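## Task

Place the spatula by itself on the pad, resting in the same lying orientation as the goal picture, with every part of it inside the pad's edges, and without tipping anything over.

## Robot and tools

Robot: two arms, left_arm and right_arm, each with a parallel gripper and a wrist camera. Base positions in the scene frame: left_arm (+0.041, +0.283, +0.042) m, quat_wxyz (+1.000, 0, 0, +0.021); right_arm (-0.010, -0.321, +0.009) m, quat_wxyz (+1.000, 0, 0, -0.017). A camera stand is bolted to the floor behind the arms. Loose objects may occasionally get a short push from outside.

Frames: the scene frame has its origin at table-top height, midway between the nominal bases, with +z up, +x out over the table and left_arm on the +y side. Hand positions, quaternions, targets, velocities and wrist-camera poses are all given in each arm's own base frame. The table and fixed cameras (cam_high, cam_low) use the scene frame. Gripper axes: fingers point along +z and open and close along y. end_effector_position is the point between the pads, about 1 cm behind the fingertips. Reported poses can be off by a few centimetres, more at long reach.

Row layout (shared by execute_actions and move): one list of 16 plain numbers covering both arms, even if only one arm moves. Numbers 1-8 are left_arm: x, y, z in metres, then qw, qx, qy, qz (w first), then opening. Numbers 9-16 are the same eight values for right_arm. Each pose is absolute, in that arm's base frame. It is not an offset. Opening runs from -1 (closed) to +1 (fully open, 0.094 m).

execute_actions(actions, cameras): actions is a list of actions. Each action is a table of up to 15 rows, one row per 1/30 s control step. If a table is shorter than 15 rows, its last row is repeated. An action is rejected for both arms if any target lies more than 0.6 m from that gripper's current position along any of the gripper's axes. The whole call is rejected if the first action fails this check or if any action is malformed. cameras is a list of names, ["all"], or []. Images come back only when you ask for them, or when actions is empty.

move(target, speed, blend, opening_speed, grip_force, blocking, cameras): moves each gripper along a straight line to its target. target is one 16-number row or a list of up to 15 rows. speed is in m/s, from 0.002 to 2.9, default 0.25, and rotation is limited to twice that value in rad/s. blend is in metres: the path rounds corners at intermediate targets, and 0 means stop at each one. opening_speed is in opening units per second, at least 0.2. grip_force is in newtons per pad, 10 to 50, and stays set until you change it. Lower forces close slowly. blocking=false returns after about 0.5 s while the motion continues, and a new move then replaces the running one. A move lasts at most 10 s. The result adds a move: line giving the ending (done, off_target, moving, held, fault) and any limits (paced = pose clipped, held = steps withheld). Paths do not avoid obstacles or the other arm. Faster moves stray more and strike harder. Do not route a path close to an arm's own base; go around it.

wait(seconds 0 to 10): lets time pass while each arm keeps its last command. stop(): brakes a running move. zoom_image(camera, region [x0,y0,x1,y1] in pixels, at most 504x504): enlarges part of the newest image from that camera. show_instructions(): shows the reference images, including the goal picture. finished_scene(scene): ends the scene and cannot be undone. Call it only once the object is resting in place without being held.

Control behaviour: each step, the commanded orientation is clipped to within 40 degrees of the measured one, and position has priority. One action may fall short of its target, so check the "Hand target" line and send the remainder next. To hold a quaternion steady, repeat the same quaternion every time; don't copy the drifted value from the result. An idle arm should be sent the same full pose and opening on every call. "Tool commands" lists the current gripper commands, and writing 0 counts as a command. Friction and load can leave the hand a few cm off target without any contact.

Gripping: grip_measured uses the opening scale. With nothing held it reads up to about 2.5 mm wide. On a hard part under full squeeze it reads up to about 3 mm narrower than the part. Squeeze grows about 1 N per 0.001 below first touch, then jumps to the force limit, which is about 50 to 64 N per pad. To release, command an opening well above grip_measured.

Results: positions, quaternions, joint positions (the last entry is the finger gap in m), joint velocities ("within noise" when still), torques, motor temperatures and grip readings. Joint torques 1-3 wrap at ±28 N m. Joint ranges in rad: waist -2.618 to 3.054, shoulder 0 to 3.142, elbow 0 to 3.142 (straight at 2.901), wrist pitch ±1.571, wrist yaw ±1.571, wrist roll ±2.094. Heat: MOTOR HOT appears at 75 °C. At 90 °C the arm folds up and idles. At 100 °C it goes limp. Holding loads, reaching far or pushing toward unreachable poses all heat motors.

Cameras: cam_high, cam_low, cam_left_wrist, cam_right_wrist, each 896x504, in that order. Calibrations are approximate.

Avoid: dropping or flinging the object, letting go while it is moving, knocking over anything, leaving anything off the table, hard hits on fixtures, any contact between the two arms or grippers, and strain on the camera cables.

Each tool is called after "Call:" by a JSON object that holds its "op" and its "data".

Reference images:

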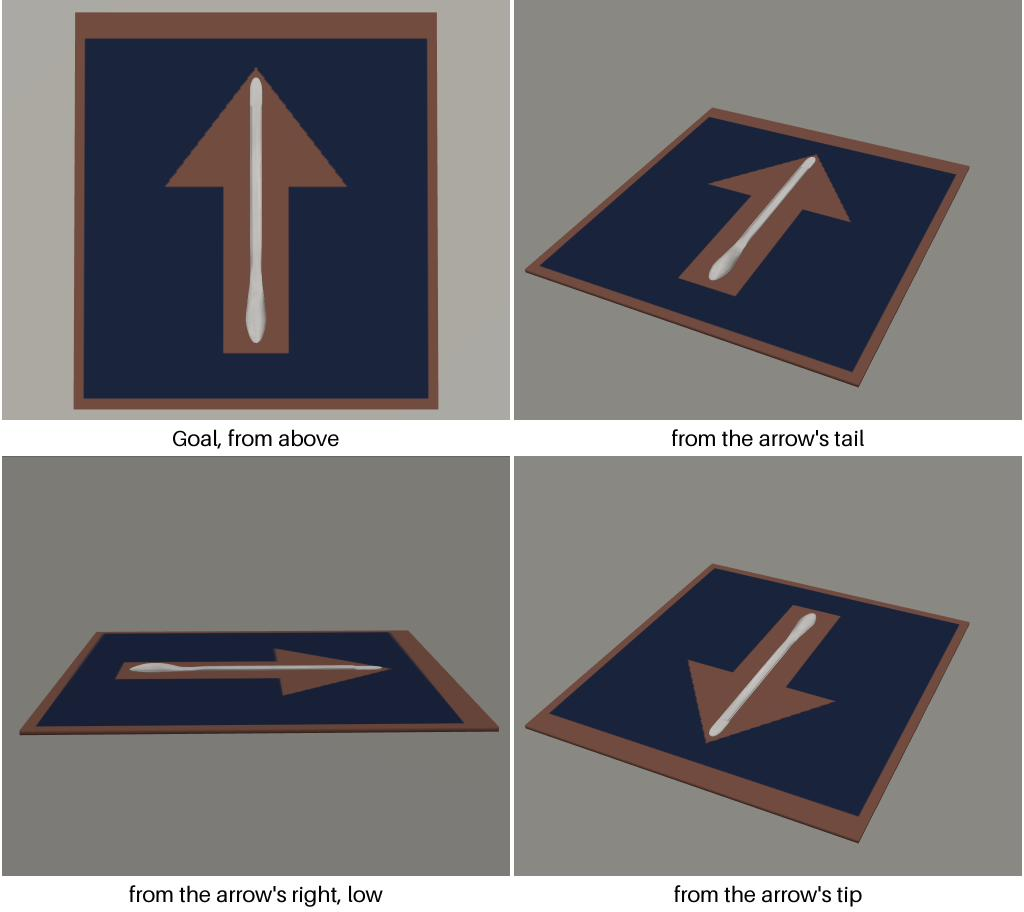

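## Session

Call:
{"op": "execute_actions", "data": {"actions": []}}

Call:
{"op": "zoom_image", "data": {"camera": "cam_high", "region": [220, 50, 680, 280]}}

Call:
{"op": "zoom_image", "data": {"camera": "cam_low", "region": [200, 150, 700, 350]}}

Scene clock: 0.00 s.
left_arm: end_effector_position=(+0.2821, -0.0438, +0.2044) grip_measured=+1.000 end_effector_quat_wxyz=(+0.336, -0.139, +0.919, -0.152) | right_arm: end_effector_position=(+0.2285, -0.0007, +0.2880) grip_measured=+1.000 end_effector_quat_wxyz=(+0.598, +0.155, +0.779, +0.110)
Joint positions: left_arm=[-0.069 0.962 0.93 -0.794 0.141 -0.425 0.094] | right_arm=[0.016 0.379 0.713 -0.598 0.03 0.386 0.094]
Joint velocities: within noise
Joint torques (N m): no reading
Motor temperatures (°C): left_arm=[24 23 32 32 25 28 24] | right_arm=[28 27 27 29 25 28 23]
Heat: left arm: 32 °C; right arm: 29 °C.
Hand target: left_arm +0.2820, -0.0441, +0.2098; +0.342, -0.137, +0.917, -0.154 | right_arm +0.2274, -0.0009, +0.2956; +0.607, +0.153, +0.772, +0.110
Tool commands: left_gripper/opening=+1.0 right_gripper/opening=+1.0
camera_calibration:
cam_left_wrist: T_world_to_cam=[[0.133132, -0.919821, 0.369059, -0.15358], [-0.947815, -0.227005, -0.223865, 0.342523], [0.289695, -0.319996, -0.902042, 0.17418], [0, 0, 0, 1]] pos_world=[0.294635, -0.00777461, 0.290477]
cam_right_wrist: T_world_to_cam=[[-0.0951175, -0.924511, -0.369098, 0.128846], [-0.599544, 0.349192, -0.720147, 0.384308], [0.79467, 0.152792, -0.587499, 0.0736557], [0, 0, 0, 1]] pos_world=[0.184133, -0.0263317, 0.367588]

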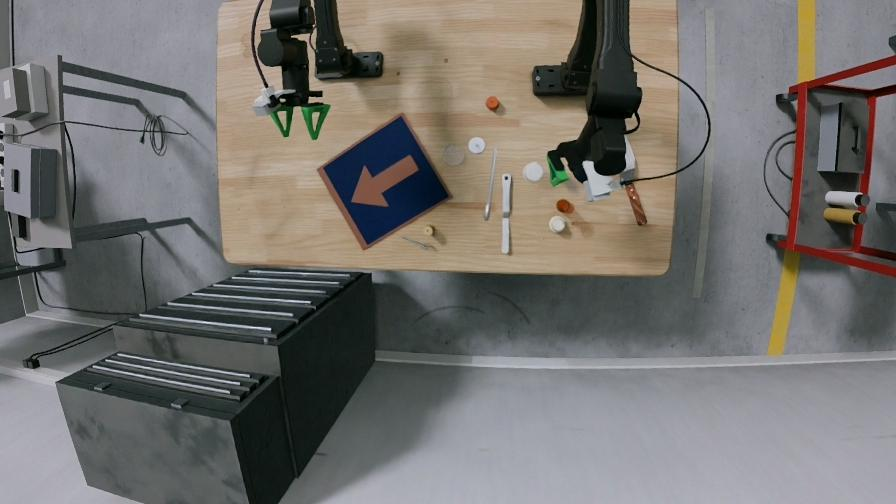

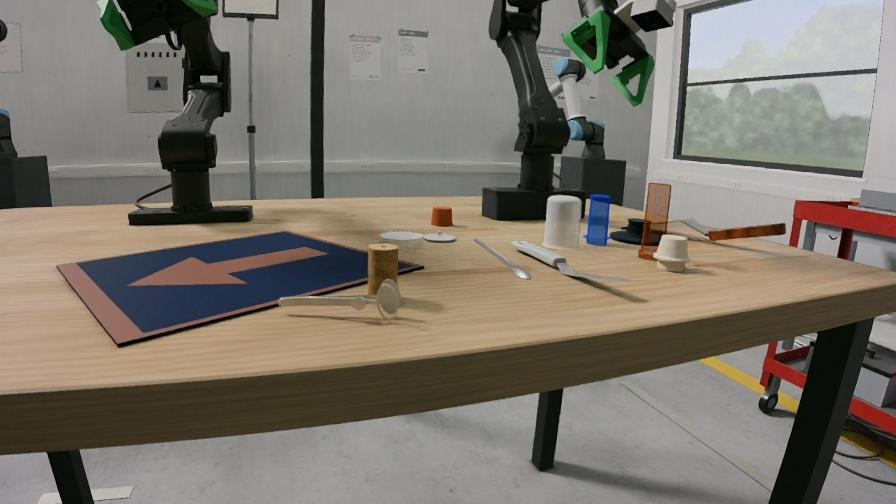

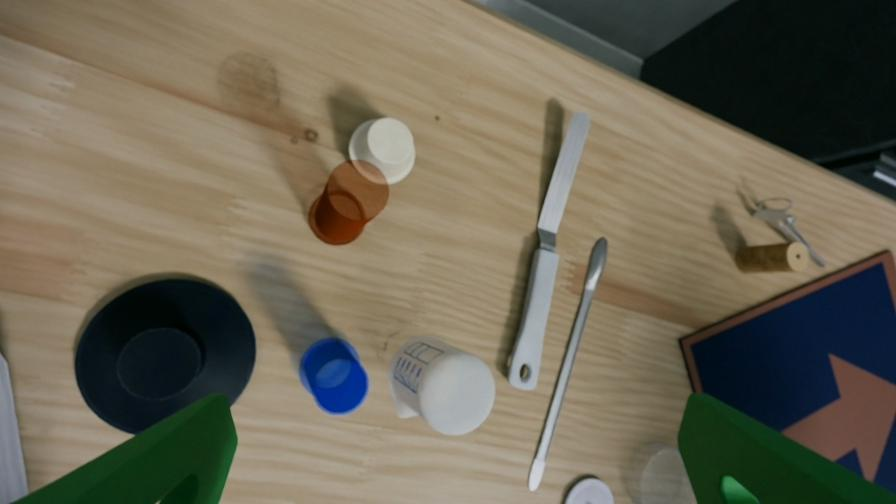

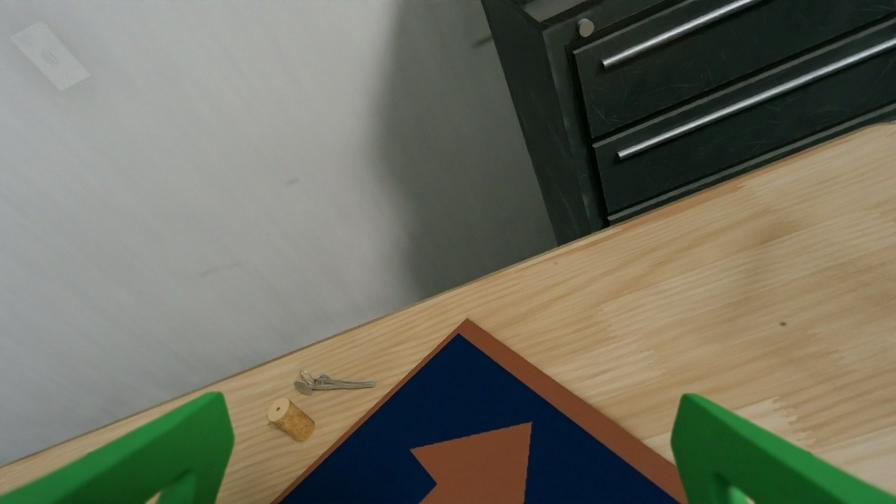

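Scaled by 1.096.

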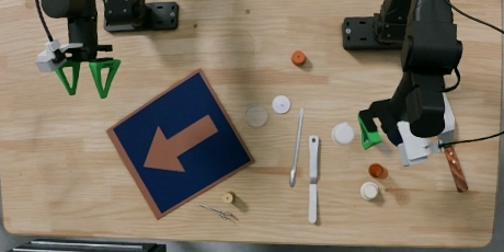

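Scaled by 1.008.

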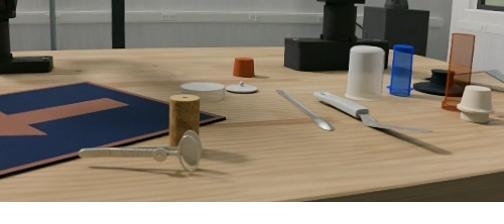

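Call:
{"op": "zoom_image", "data": {"camera": "cam_high", "region": [310, 105, 460, 255]}}

Call:
{"op": "zoom_image", "data": {"camera": "cam_high", "region": [450, 130, 570, 260]}}

Call:
{"op": "zoom_image", "data": {"camera": "cam_left_wrist", "region": [480, 100, 680, 500]}}

Call:
{"op": "zoom_image", "data": {"camera": "cam_low", "region": [400, 190, 640, 330]}}

Call:
{"op": "show_instructions", "data": {}}

Scaled by 3.360.

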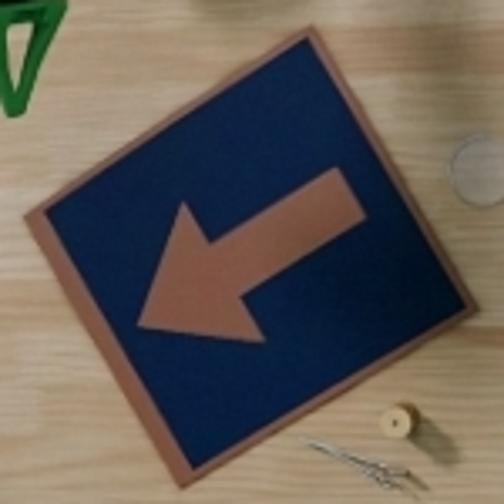

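Scaled by 3.877.

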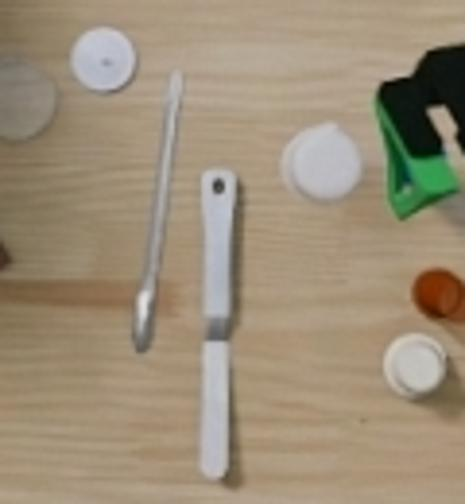

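Scaled by 1.260.

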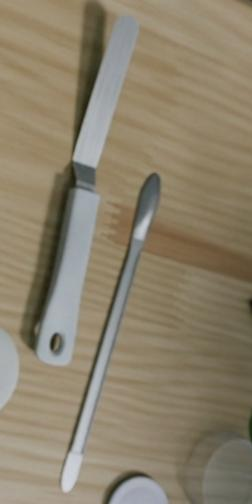

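Scaled by 2.100.

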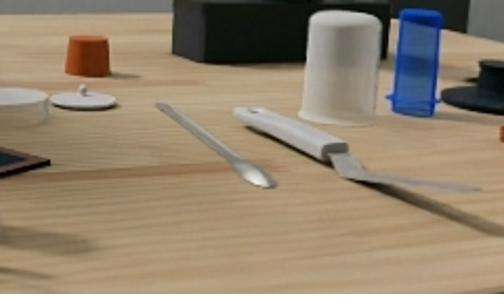

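Reference images for this scene: manual.

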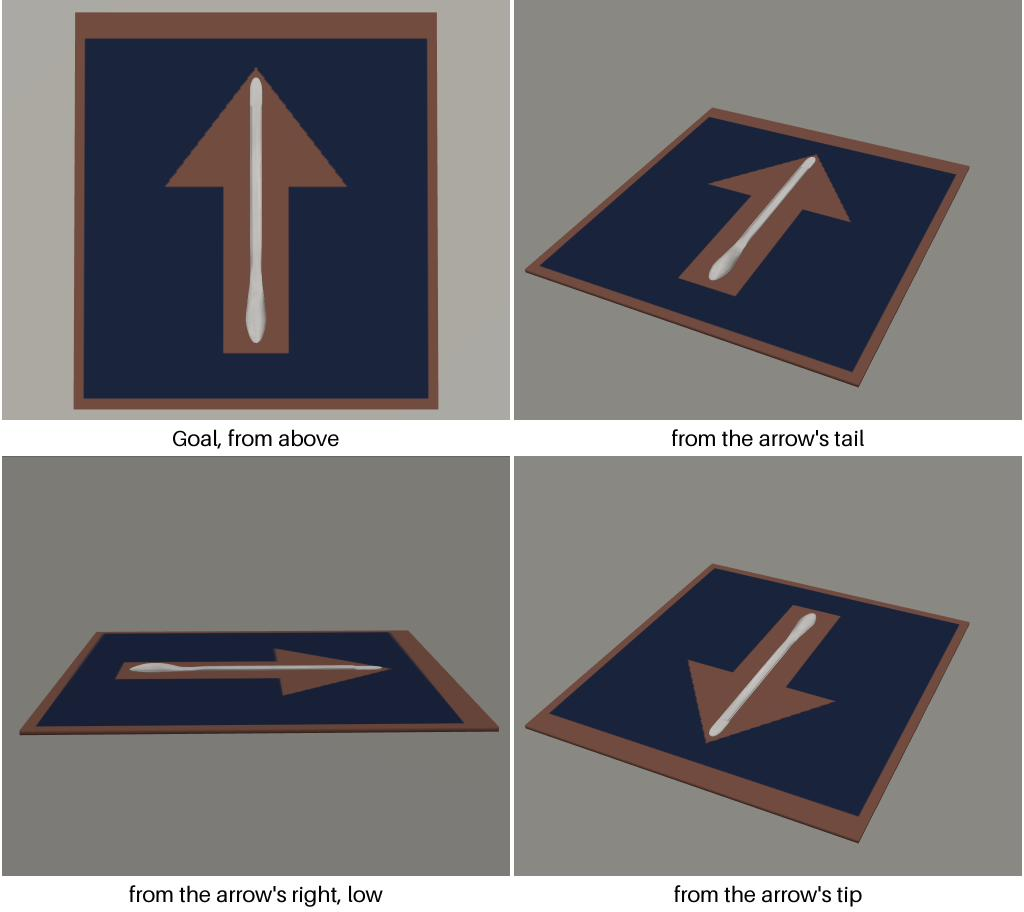

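Call:
{"op": "move", "data": {"target": [0.28, 0.08, 0.205, 0.336, -0.139, 0.919, -0.152, 1.0, 0.301, 0.42, 0.15, 0.0, 0.0436, 0.999, 0.0, -0.2], "cameras": ["all"]}}

Scene clock: 30.40 s.
left_arm: end_effector_position=(+0.2786, +0.0810, +0.1964) grip_measured=+1.000 end_effector_quat_wxyz=(+0.333, -0.144, +0.920, -0.146) | right_arm: end_effector_position=(+0.3014, +0.4182, +0.1541) grip_measured=-0.198 end_effector_quat_wxyz=(+0.069, +0.047, +0.991, +0.105)
Joint positions: left_arm=[0.605 1.139 1.022 -0.914 0.54 0.141 0.094] | right_arm=[0.944 2.494 2.746 -1.569 0 1.039 0.038]
Joint torques (N m): left_arm=[0.42 -2.18 7.88 1.03 0.47 0.11] | right_arm=[0.25 -11.88 7.62 0.78 0 -0.08]
Heat: left arm: 35 °C; right arm: 32 °C.
Hand target: left_arm +0.2800, +0.0799, +0.2049; +0.336, -0.139, +0.919, -0.152 | right_arm +0.3006, +0.4195, +0.1495; +0.066, +0.043, +0.992, +0.101
Off the commanded pose: left_arm 0.009 m, 1 deg | right_arm 0.005 m, 14 deg.
joint sent to its limit (right arm) — joint 4 (wrist pitch), lower limit. The joint targets are off in orientation, not in position.
move: off_target (right_arm)
camera_calibration:
cam_left_wrist: T_world_to_cam=[[0.147415, -0.921046, 0.360475, -0.037581], [-0.947269, -0.236313, -0.216418, 0.364845], [0.284516, -0.309564, -0.907315, 0.209457], [0, 0, 0, 1]] pos_world=[0.291552, 0.116444, 0.28255]
cam_right_wrist: T_world_to_cam=[[-0.0854053, -0.968477, -0.234005, 0.468436], [-0.963416, 0.0203893, 0.267235, 0.280452], [-0.25404, 0.248267, -0.934787, 0.202759], [0, 0, 0, 1]] pos_world=[0.361707, 0.397613, 0.224206]

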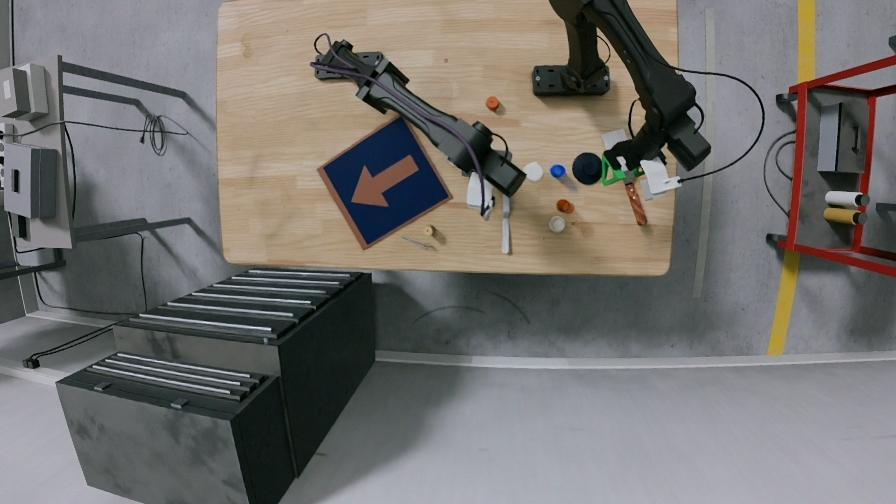

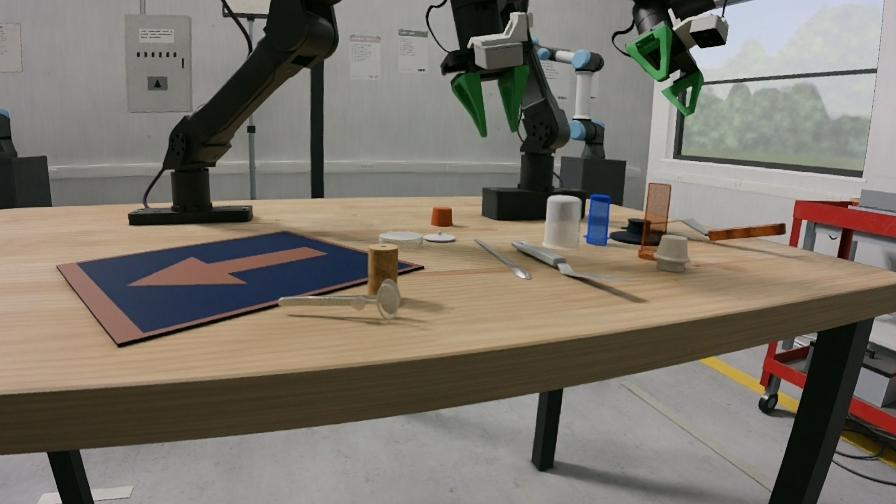

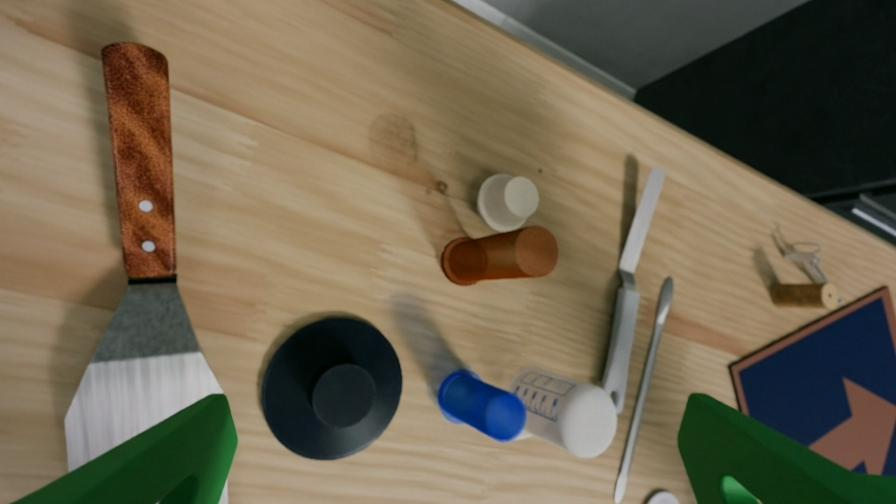

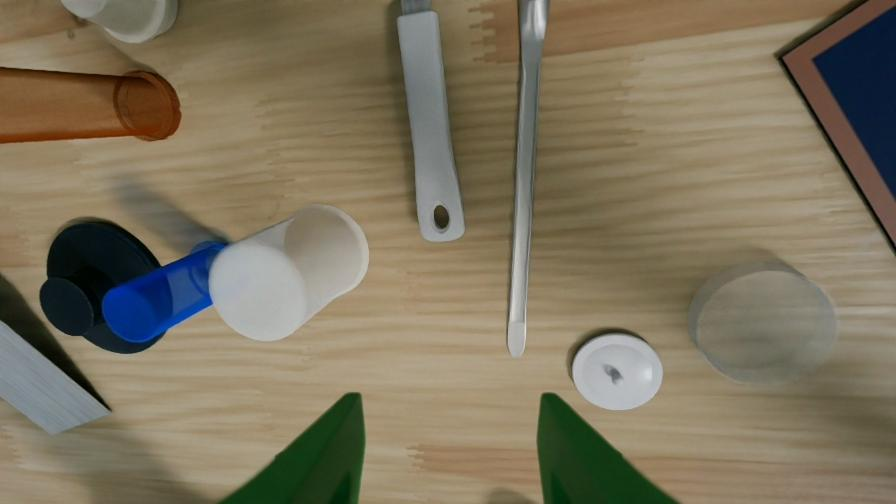

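Call:
{"op": "move", "data": {"target": [0.28, 0.08, 0.205, 0.336, -0.139, 0.919, -0.152, 1.0, 0.302, 0.421, 0.05, 0.0, 0.0436, 0.999, 0.0, -0.3], "speed": 0.12, "cameras": ["cam_low", "cam_right_wrist"]}}

Call:
{"op": "zoom_image", "data": {"camera": "cam_low", "region": [420, 130, 640, 290]}}

Scene clock: 37.70 s.
left_arm: end_effector_position=(+0.2786, +0.0809, +0.1964) grip_measured=+1.000 end_effector_quat_wxyz=(+0.333, -0.144, +0.920, -0.146) | right_arm: end_effector_position=(+0.3025, +0.4200, +0.0545) grip_measured=-0.297 end_effector_quat_wxyz=(+0.018, +0.047, +0.998, +0.029)
Joint positions: left_arm=[0.605 1.139 1.022 -0.915 0.54 0.141 0.094] | right_arm=[0.944 2.715 2.783 -1.57 -0.001 1.039 0.033]
Joint torques (N m): left_arm=[0.46 -2.43 7.9 1.07 0.45 0.06] | right_arm=[0.18 -12.98 7.79 0.47 -0.01 -0.06]
Heat: left arm: 35 °C; right arm: 31 °C.
Hand target: left_arm +0.2799, +0.0799, +0.2048; +0.336, -0.139, +0.919, -0.152 | right_arm +0.3016, +0.4204, +0.0497; +0.016, +0.044, +0.999, +0.025
Off the commanded pose: left_arm 0.009 m, 1 deg | right_arm 0.005 m, 4 deg.
joint sent to its limit (right arm) — joint 4 (wrist pitch), lower limit. The joint targets are off in orientation, not in position.
move: off_target (right_arm)
camera_calibration:
cam_right_wrist: T_world_to_cam=[[-0.101905, -0.991779, -0.0773953, 0.453097], [-0.929101, 0.0670838, 0.363692, 0.272852], [-0.35551, 0.10897, -0.928299, 0.198237], [0, 0, 0, 1]] pos_world=[0.370155, 0.409466, 0.119857]
Images, in order (width x height): cam_low 896x504, cam_right_wrist 896x504.

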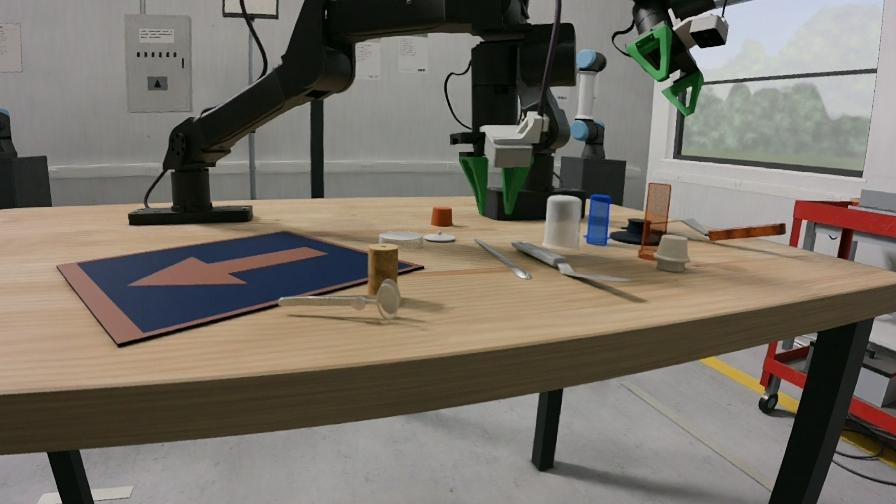

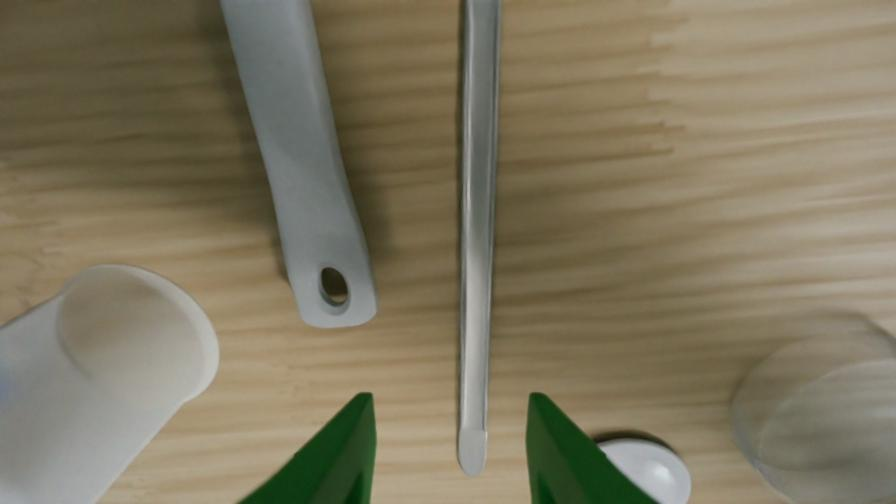

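Scaled by 2.291.

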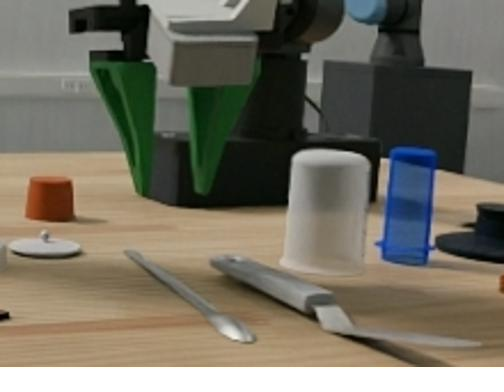

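Call:
{"op": "move", "data": {"target": [0.28, 0.08, 0.205, 0.336, -0.139, 0.919, -0.152, 1.0, 0.2985, 0.4135, 0.018, 0.0, 0.0436, 0.999, 0.0, -0.3], "speed": 0.08, "cameras": ["cam_low", "cam_right_wrist"]}}

Call:
{"op": "zoom_image", "data": {"camera": "cam_low", "region": [420, 130, 640, 290]}}

Scene clock: 43.47 s.
left_arm: end_effector_position=(+0.2786, +0.0809, +0.1964) grip_measured=+1.000 end_effector_quat_wxyz=(+0.333, -0.144, +0.920, -0.146) | right_arm: end_effector_position=(+0.2976, +0.4132, +0.0276) grip_measured=-0.297 end_effector_quat_wxyz=(+0.002, +0.045, +0.999, +0.003)
Joint positions: left_arm=[0.605 1.139 1.022 -0.915 0.54 0.141 0.094] | right_arm=[0.944 2.715 2.675 -1.523 -0.001 1.035 0.033]
Joint torques (N m): left_arm=[0.43 -2.41 8.08 1.08 0.45 0.09] | right_arm=[-0.1 -13.97 4.46 0.7 -0.01 -0.06]
Heat: left arm: 35 °C; right arm: 31 °C.
Hand target: left_arm +0.2799, +0.0799, +0.2048; +0.336, -0.139, +0.919, -0.152 | right_arm +0.2984, +0.4134, +0.0181; +0.000, +0.044, +0.999, +0.000
Off the commanded pose: left_arm 0.009 m, 1 deg | right_arm 0.010 m, 0 deg.
move: done
camera_calibration:
cam_right_wrist: T_world_to_cam=[[-0.100354, -0.994639, -0.024955, 0.443128], [-0.915926, 0.0825582, 0.392765, 0.267411], [-0.388599, 0.0622726, -0.9193, 0.201163], [0, 0, 0, 1]] pos_world=[0.36757, 0.406149, 0.0909574]
Images, in order (width x height): cam_low 896x504, cam_right_wrist 896x504.

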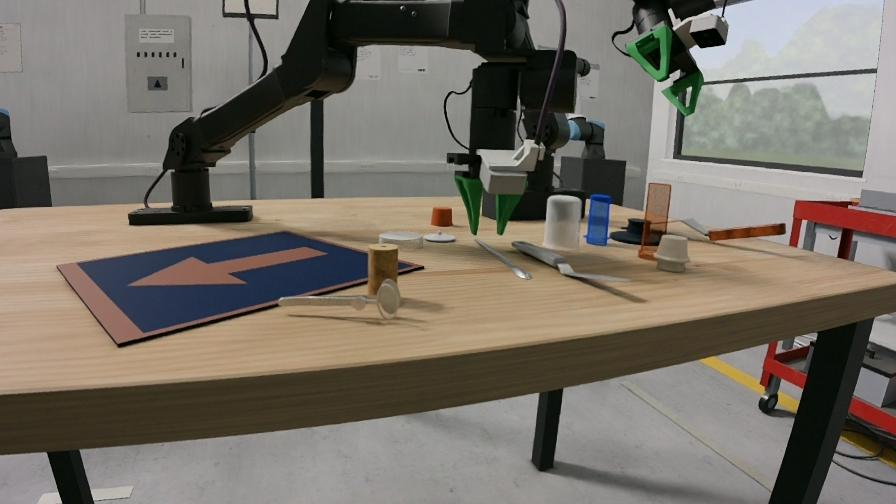

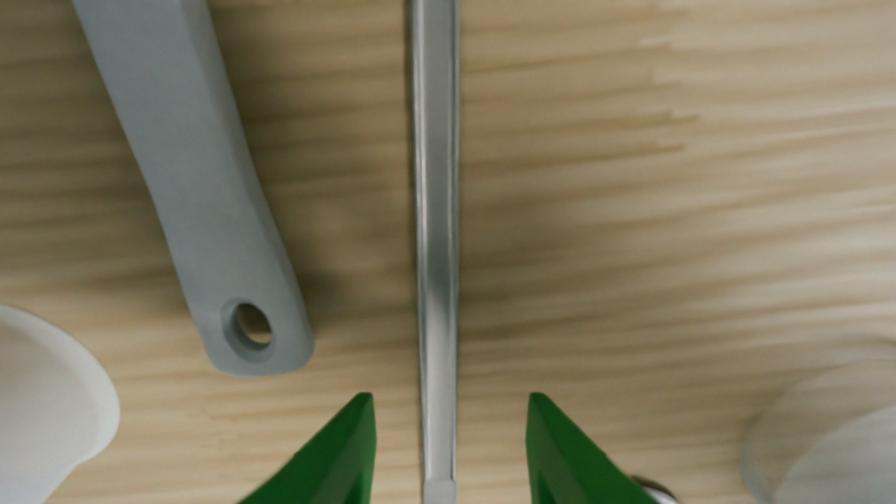

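Scaled by 2.291.

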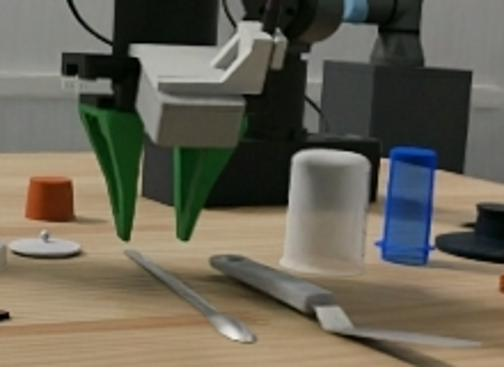

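Call:
{"op": "move", "data": {"target": [0.28, 0.08, 0.205, 0.336, -0.139, 0.919, -0.152, 1.0, 0.2985, 0.4175, 0.009, 0.0, 0.0436, 0.999, 0.0, -0.35], "speed": 0.04, "cameras": ["cam_low", "cam_right_wrist"]}}

Call:
{"op": "zoom_image", "data": {"camera": "cam_low", "region": [420, 180, 560, 290]}}

Scene clock: 49.93 s.
left_arm: end_effector_position=(+0.2786, +0.0809, +0.1964) grip_measured=+1.000 end_effector_quat_wxyz=(+0.333, -0.144, +0.920, -0.146) | right_arm: end_effector_position=(+0.3001, +0.4167, +0.0276) grip_measured=-0.347 end_effector_quat_wxyz=(+0.007, +0.045, +0.999, +0.011)
Joint positions: left_arm=[0.605 1.139 1.022 -0.915 0.54 0.141 0.094] | right_arm=[0.944 2.715 2.675 -1.506 -0.001 1.035 0.031]
Joint torques (N m): left_arm=[0.44 -2.4 8.02 1.01 0.42 0.11] | right_arm=[0.29 -12.4 4.67 0.72 0.01 -0.03]
Heat: left arm: 35 °C; right arm: 31 °C.
Hand target: left_arm +0.2799, +0.0799, +0.2048; +0.336, -0.139, +0.919, -0.152 | right_arm +0.2982, +0.4170, +0.0093; +0.000, +0.044, +0.999, +0.000
Off the commanded pose: left_arm 0.009 m, 1 deg | right_arm 0.019 m, 1 deg.
move: off_target (right_arm)
camera_calibration:
cam_right_wrist: T_world_to_cam=[[-0.0999943, -0.994191, -0.0398118, 0.447003], [-0.919847, 0.077115, 0.384622, 0.273102], [-0.379318, 0.0750808, -0.922215, 0.193991], [0, 0, 0, 1]] pos_world=[0.369494, 0.408781, 0.0916563]
Images, in order (width x height): cam_low 896x504, cam_right_wrist 896x504.

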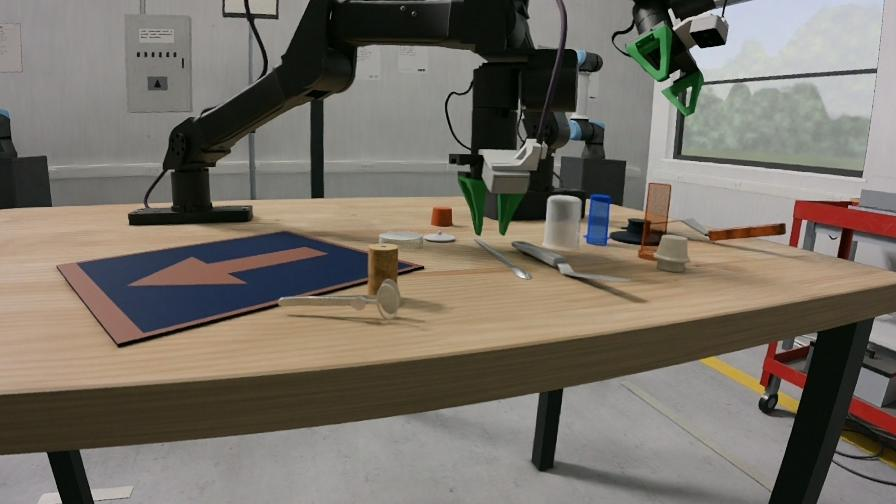

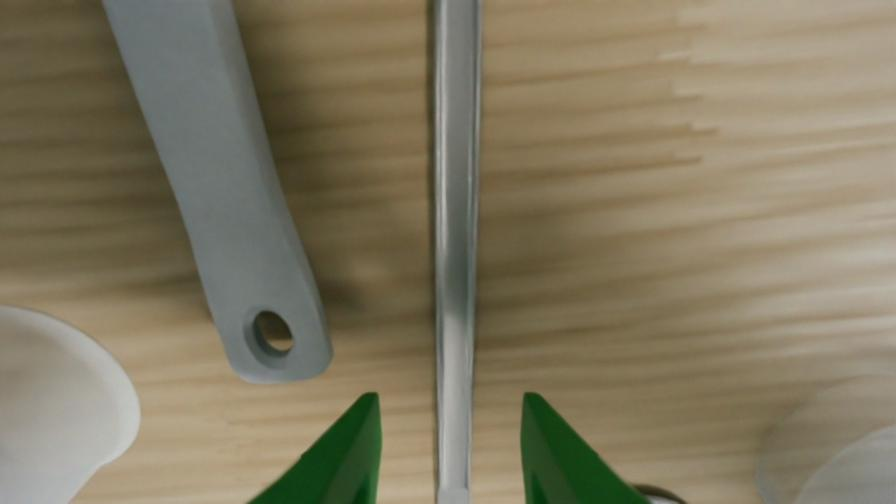

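Scaled by 3.600.

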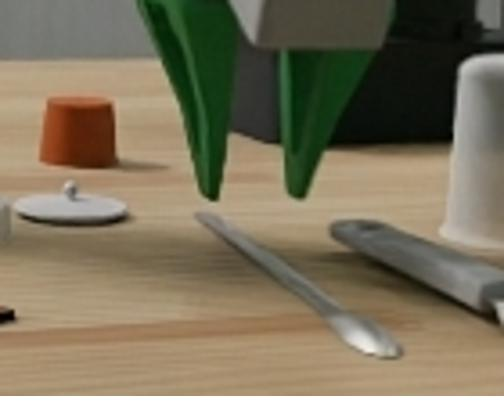

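Call:
{"op": "move", "data": {"target": [0.28, 0.08, 0.205, 0.336, -0.139, 0.919, -0.152, 1.0, 0.2975, 0.4175, 0.0, 0.0, 0.0436, 0.999, 0.0, -0.35], "speed": 0.04, "cameras": ["cam_low", "cam_right_wrist"]}}

Call:
{"op": "zoom_image", "data": {"camera": "cam_low", "region": [420, 180, 560, 290]}}

Scene clock: 54.07 s.
left_arm: end_effector_position=(+0.2786, +0.0809, +0.1964) grip_measured=+1.000 end_effector_quat_wxyz=(+0.333, -0.144, +0.920, -0.146) | right_arm: end_effector_position=(+0.2994, +0.4157, +0.0099) grip_measured=-0.347 end_effector_quat_wxyz=(+0.002, +0.045, +0.999, +0.004)
Joint positions: left_arm=[0.605 1.139 1.022 -0.915 0.54 0.141 0.094] | right_arm=[0.944 2.715 2.604 -1.452 -0.001 1.035 0.031]
Joint torques (N m): left_arm=[0.54 -2.55 8.17 1.03 0.42 0.08] | right_arm=[0.43 -14 4.59 0.68 0 0]
Motor temperatures (°C): left_arm=[24 23 35 33 26 28 24] | right_arm=[28 32 29 31 25 28 23]
Heat: left arm: 35 °C; right arm: 32 °C.
Hand target: left_arm +0.2799, +0.0799, +0.2048; +0.336, -0.139, +0.919, -0.152 | right_arm +0.2974, +0.4173, +0.0001; +0.000, +0.044, +0.999, +0.000
Off the commanded pose: left_arm 0.009 m, 1 deg | right_arm 0.010 m, 1 deg.
move: done
camera_calibration:
cam_right_wrist: T_world_to_cam=[[-0.100289, -0.994636, -0.025331, 0.44526], [-0.916023, 0.0823641, 0.392579, 0.275904], [-0.388387, 0.062575, -0.919369, 0.185336], [0, 0, 0, 1]] pos_world=[0.369371, 0.40855, 0.0733574]
Images, in order (width x height): cam_low 896x504, cam_right_wrist 896x504.

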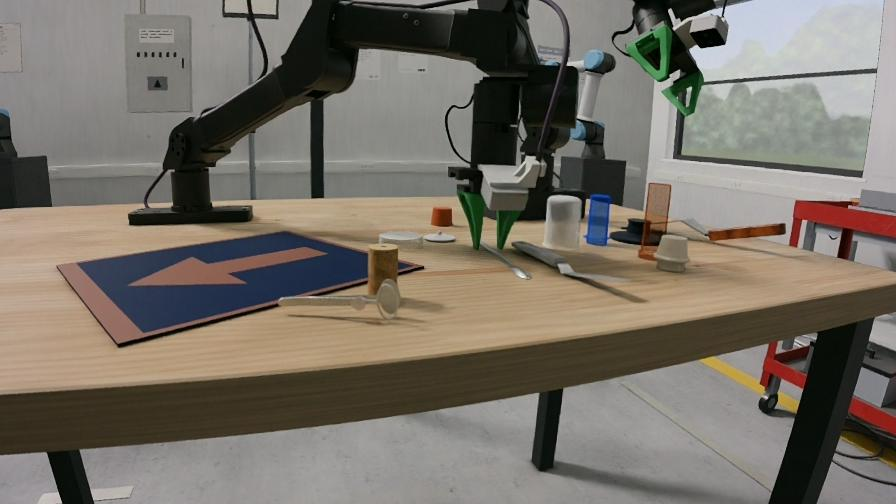

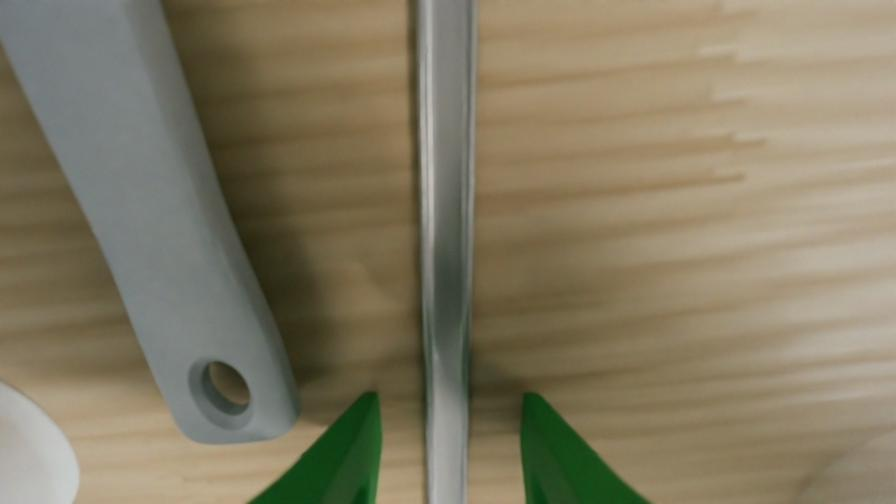

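Scaled by 3.600.

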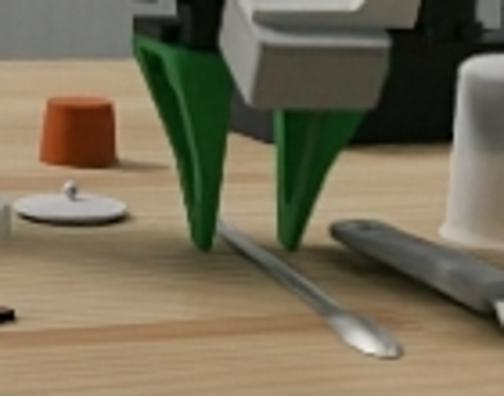

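Call:
{"op": "move", "data": {"target": [0.28, 0.08, 0.205, 0.336, -0.139, 0.919, -0.152, 1.0, 0.2975, 0.4175, -0.007, 0.0, 0.0436, 0.999, 0.0, -0.35], "speed": 0.03, "cameras": ["cam_low", "cam_right_wrist"]}}

Call:
{"op": "zoom_image", "data": {"camera": "cam_low", "region": [450, 200, 530, 270]}}

Scene clock: 58.17 s.
left_arm: end_effector_position=(+0.2786, +0.0809, +0.1964) grip_measured=+1.000 end_effector_quat_wxyz=(+0.333, -0.144, +0.920, -0.146) | right_arm: end_effector_position=(+0.2987, +0.4160, +0.0068) grip_measured=-0.348 end_effector_quat_wxyz=(+0.000, +0.045, +0.999, +0.004)
Joint positions: left_arm=[0.605 1.139 1.022 -0.915 0.54 0.141 0.094] | right_arm=[0.944 2.715 2.591 -1.441 -0.005 1.035 0.031]
Joint torques (N m): left_arm=[0.38 -2.48 8.01 1.08 0.42 0.13] | right_arm=[0.4 -14.32 2.78 0.91 0.04 -0.01]
Heat: left arm: 35 °C; right arm: 33 °C.
Hand target: left_arm +0.2799, +0.0799, +0.2048; +0.336, -0.139, +0.919, -0.152 | right_arm +0.2973, +0.4172, -0.0069; -0.001, +0.044, +0.999, -0.001
Off the commanded pose: left_arm 0.009 m, 1 deg | right_arm 0.014 m, 0 deg.
move: off_target (right_arm)
camera_calibration:
cam_right_wrist: T_world_to_cam=[[-0.10043, -0.99462, -0.0253942, 0.44548], [-0.914151, 0.0821697, 0.396959, 0.275958], [-0.392737, 0.0630807, -0.917485, 0.183209], [0, 0, 0, 1]] pos_world=[0.36896, 0.408851, 0.0698606]
Images, in order (width x height): cam_low 896x504, cam_right_wrist 896x504.

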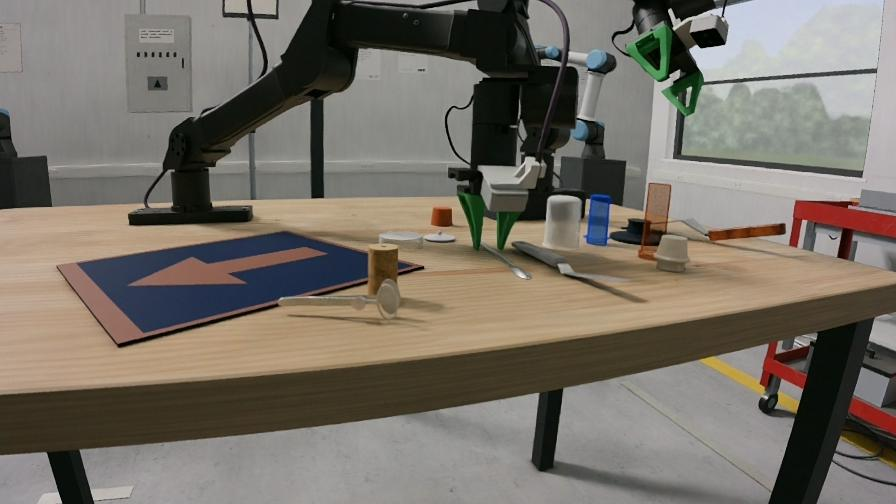

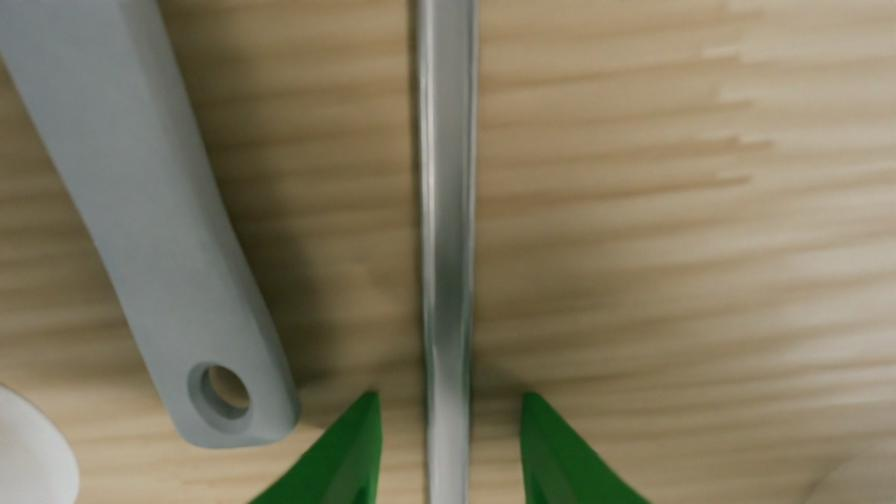

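Scaled by 6.300.

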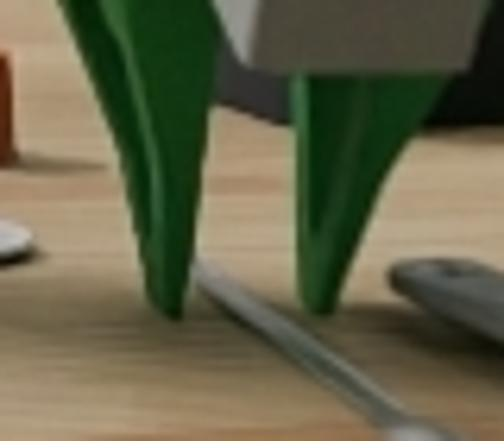

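Call:
{"op": "move", "data": {"target": [0.28, 0.08, 0.205, 0.336, -0.139, 0.919, -0.152, 1.0, 0.2975, 0.4175, -0.004, 0.0, 0.0436, 0.999, 0.0, -1.0], "speed": 0.03, "opening_speed": 0.5, "grip_force": [50, 40], "cameras": ["cam_low", "cam_right_wrist"]}}

Call:
{"op": "zoom_image", "data": {"camera": "cam_low", "region": [450, 200, 530, 270]}}

Scene clock: 65.50 s.
left_arm: end_effector_position=(+0.2786, +0.0809, +0.1964) grip_measured=+1.000 end_effector_quat_wxyz=(+0.333, -0.144, +0.920, -0.146) | right_arm: end_effector_position=(+0.2993, +0.4179, +0.0068) grip_measured=-0.832 end_effector_quat_wxyz=(+0.001, +0.045, +0.999, +0.008)
Joint positions: left_arm=[0.605 1.139 1.022 -0.915 0.54 0.141 0.094] | right_arm=[0.945 2.715 2.591 -1.434 -0.008 1.035 0.008]
Joint torques (N m): left_arm=[0.35 -2.55 8.18 1.05 0.42 0.12] | right_arm=[0.47 -14.24 3.92 0.71 0.06 -0.01]
Heat: left arm: 35 °C; right arm: 34 °C.
Hand target: left_arm +0.2799, +0.0799, +0.2048; +0.336, -0.139, +0.919, -0.152 | right_arm +0.2973, +0.4174, -0.0039; +0.000, +0.044, +0.999, +0.000
Off the commanded pose: left_arm 0.009 m, 1 deg | right_arm 0.011 m, 1 deg.
grip_force (N): 50, 40
move: off_target (right_arm)
camera_calibration:
cam_right_wrist: T_world_to_cam=[[-0.0999475, -0.994433, -0.0333578, 0.447335], [-0.915111, 0.0787101, 0.395444, 0.278044], [-0.390617, 0.0700497, -0.917884, 0.179751], [0, 0, 0, 1]] pos_world=[0.369365, 0.410369, 0.0699619]
Images, in order (width x height): cam_low 896x504, cam_right_wrist 896x504.

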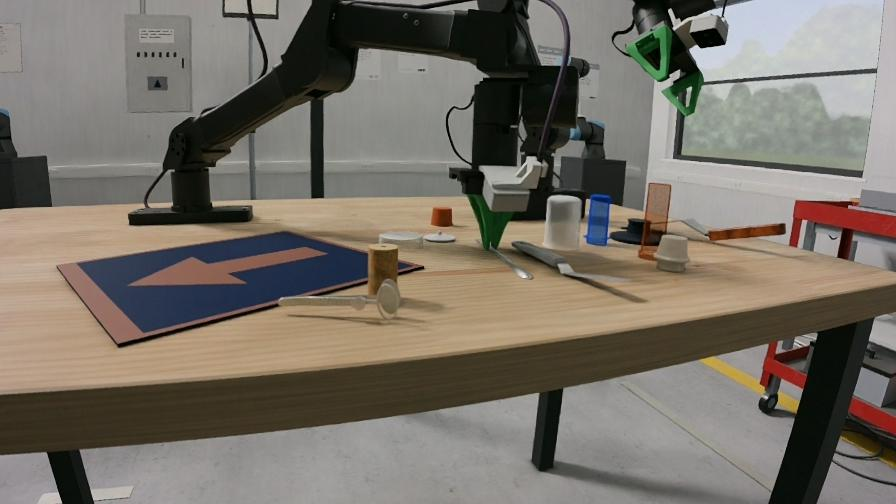

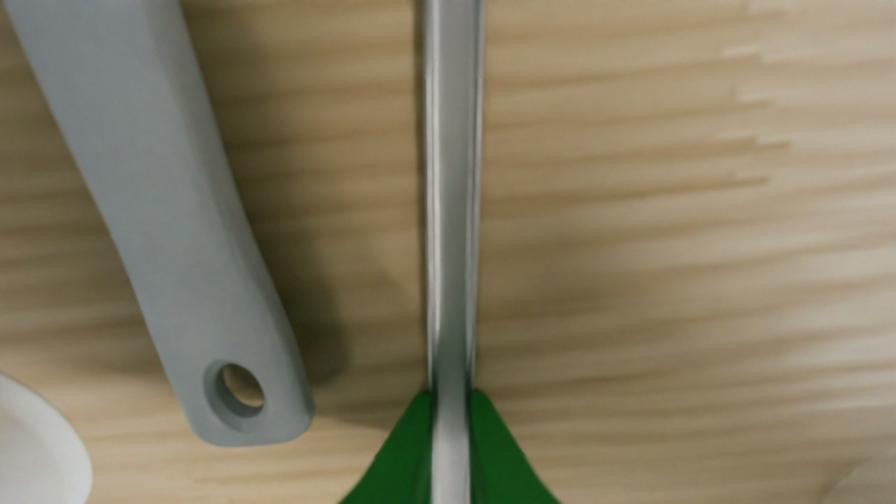

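Scaled by 6.300.

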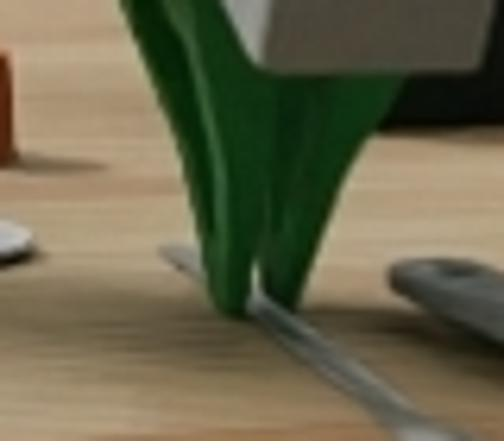

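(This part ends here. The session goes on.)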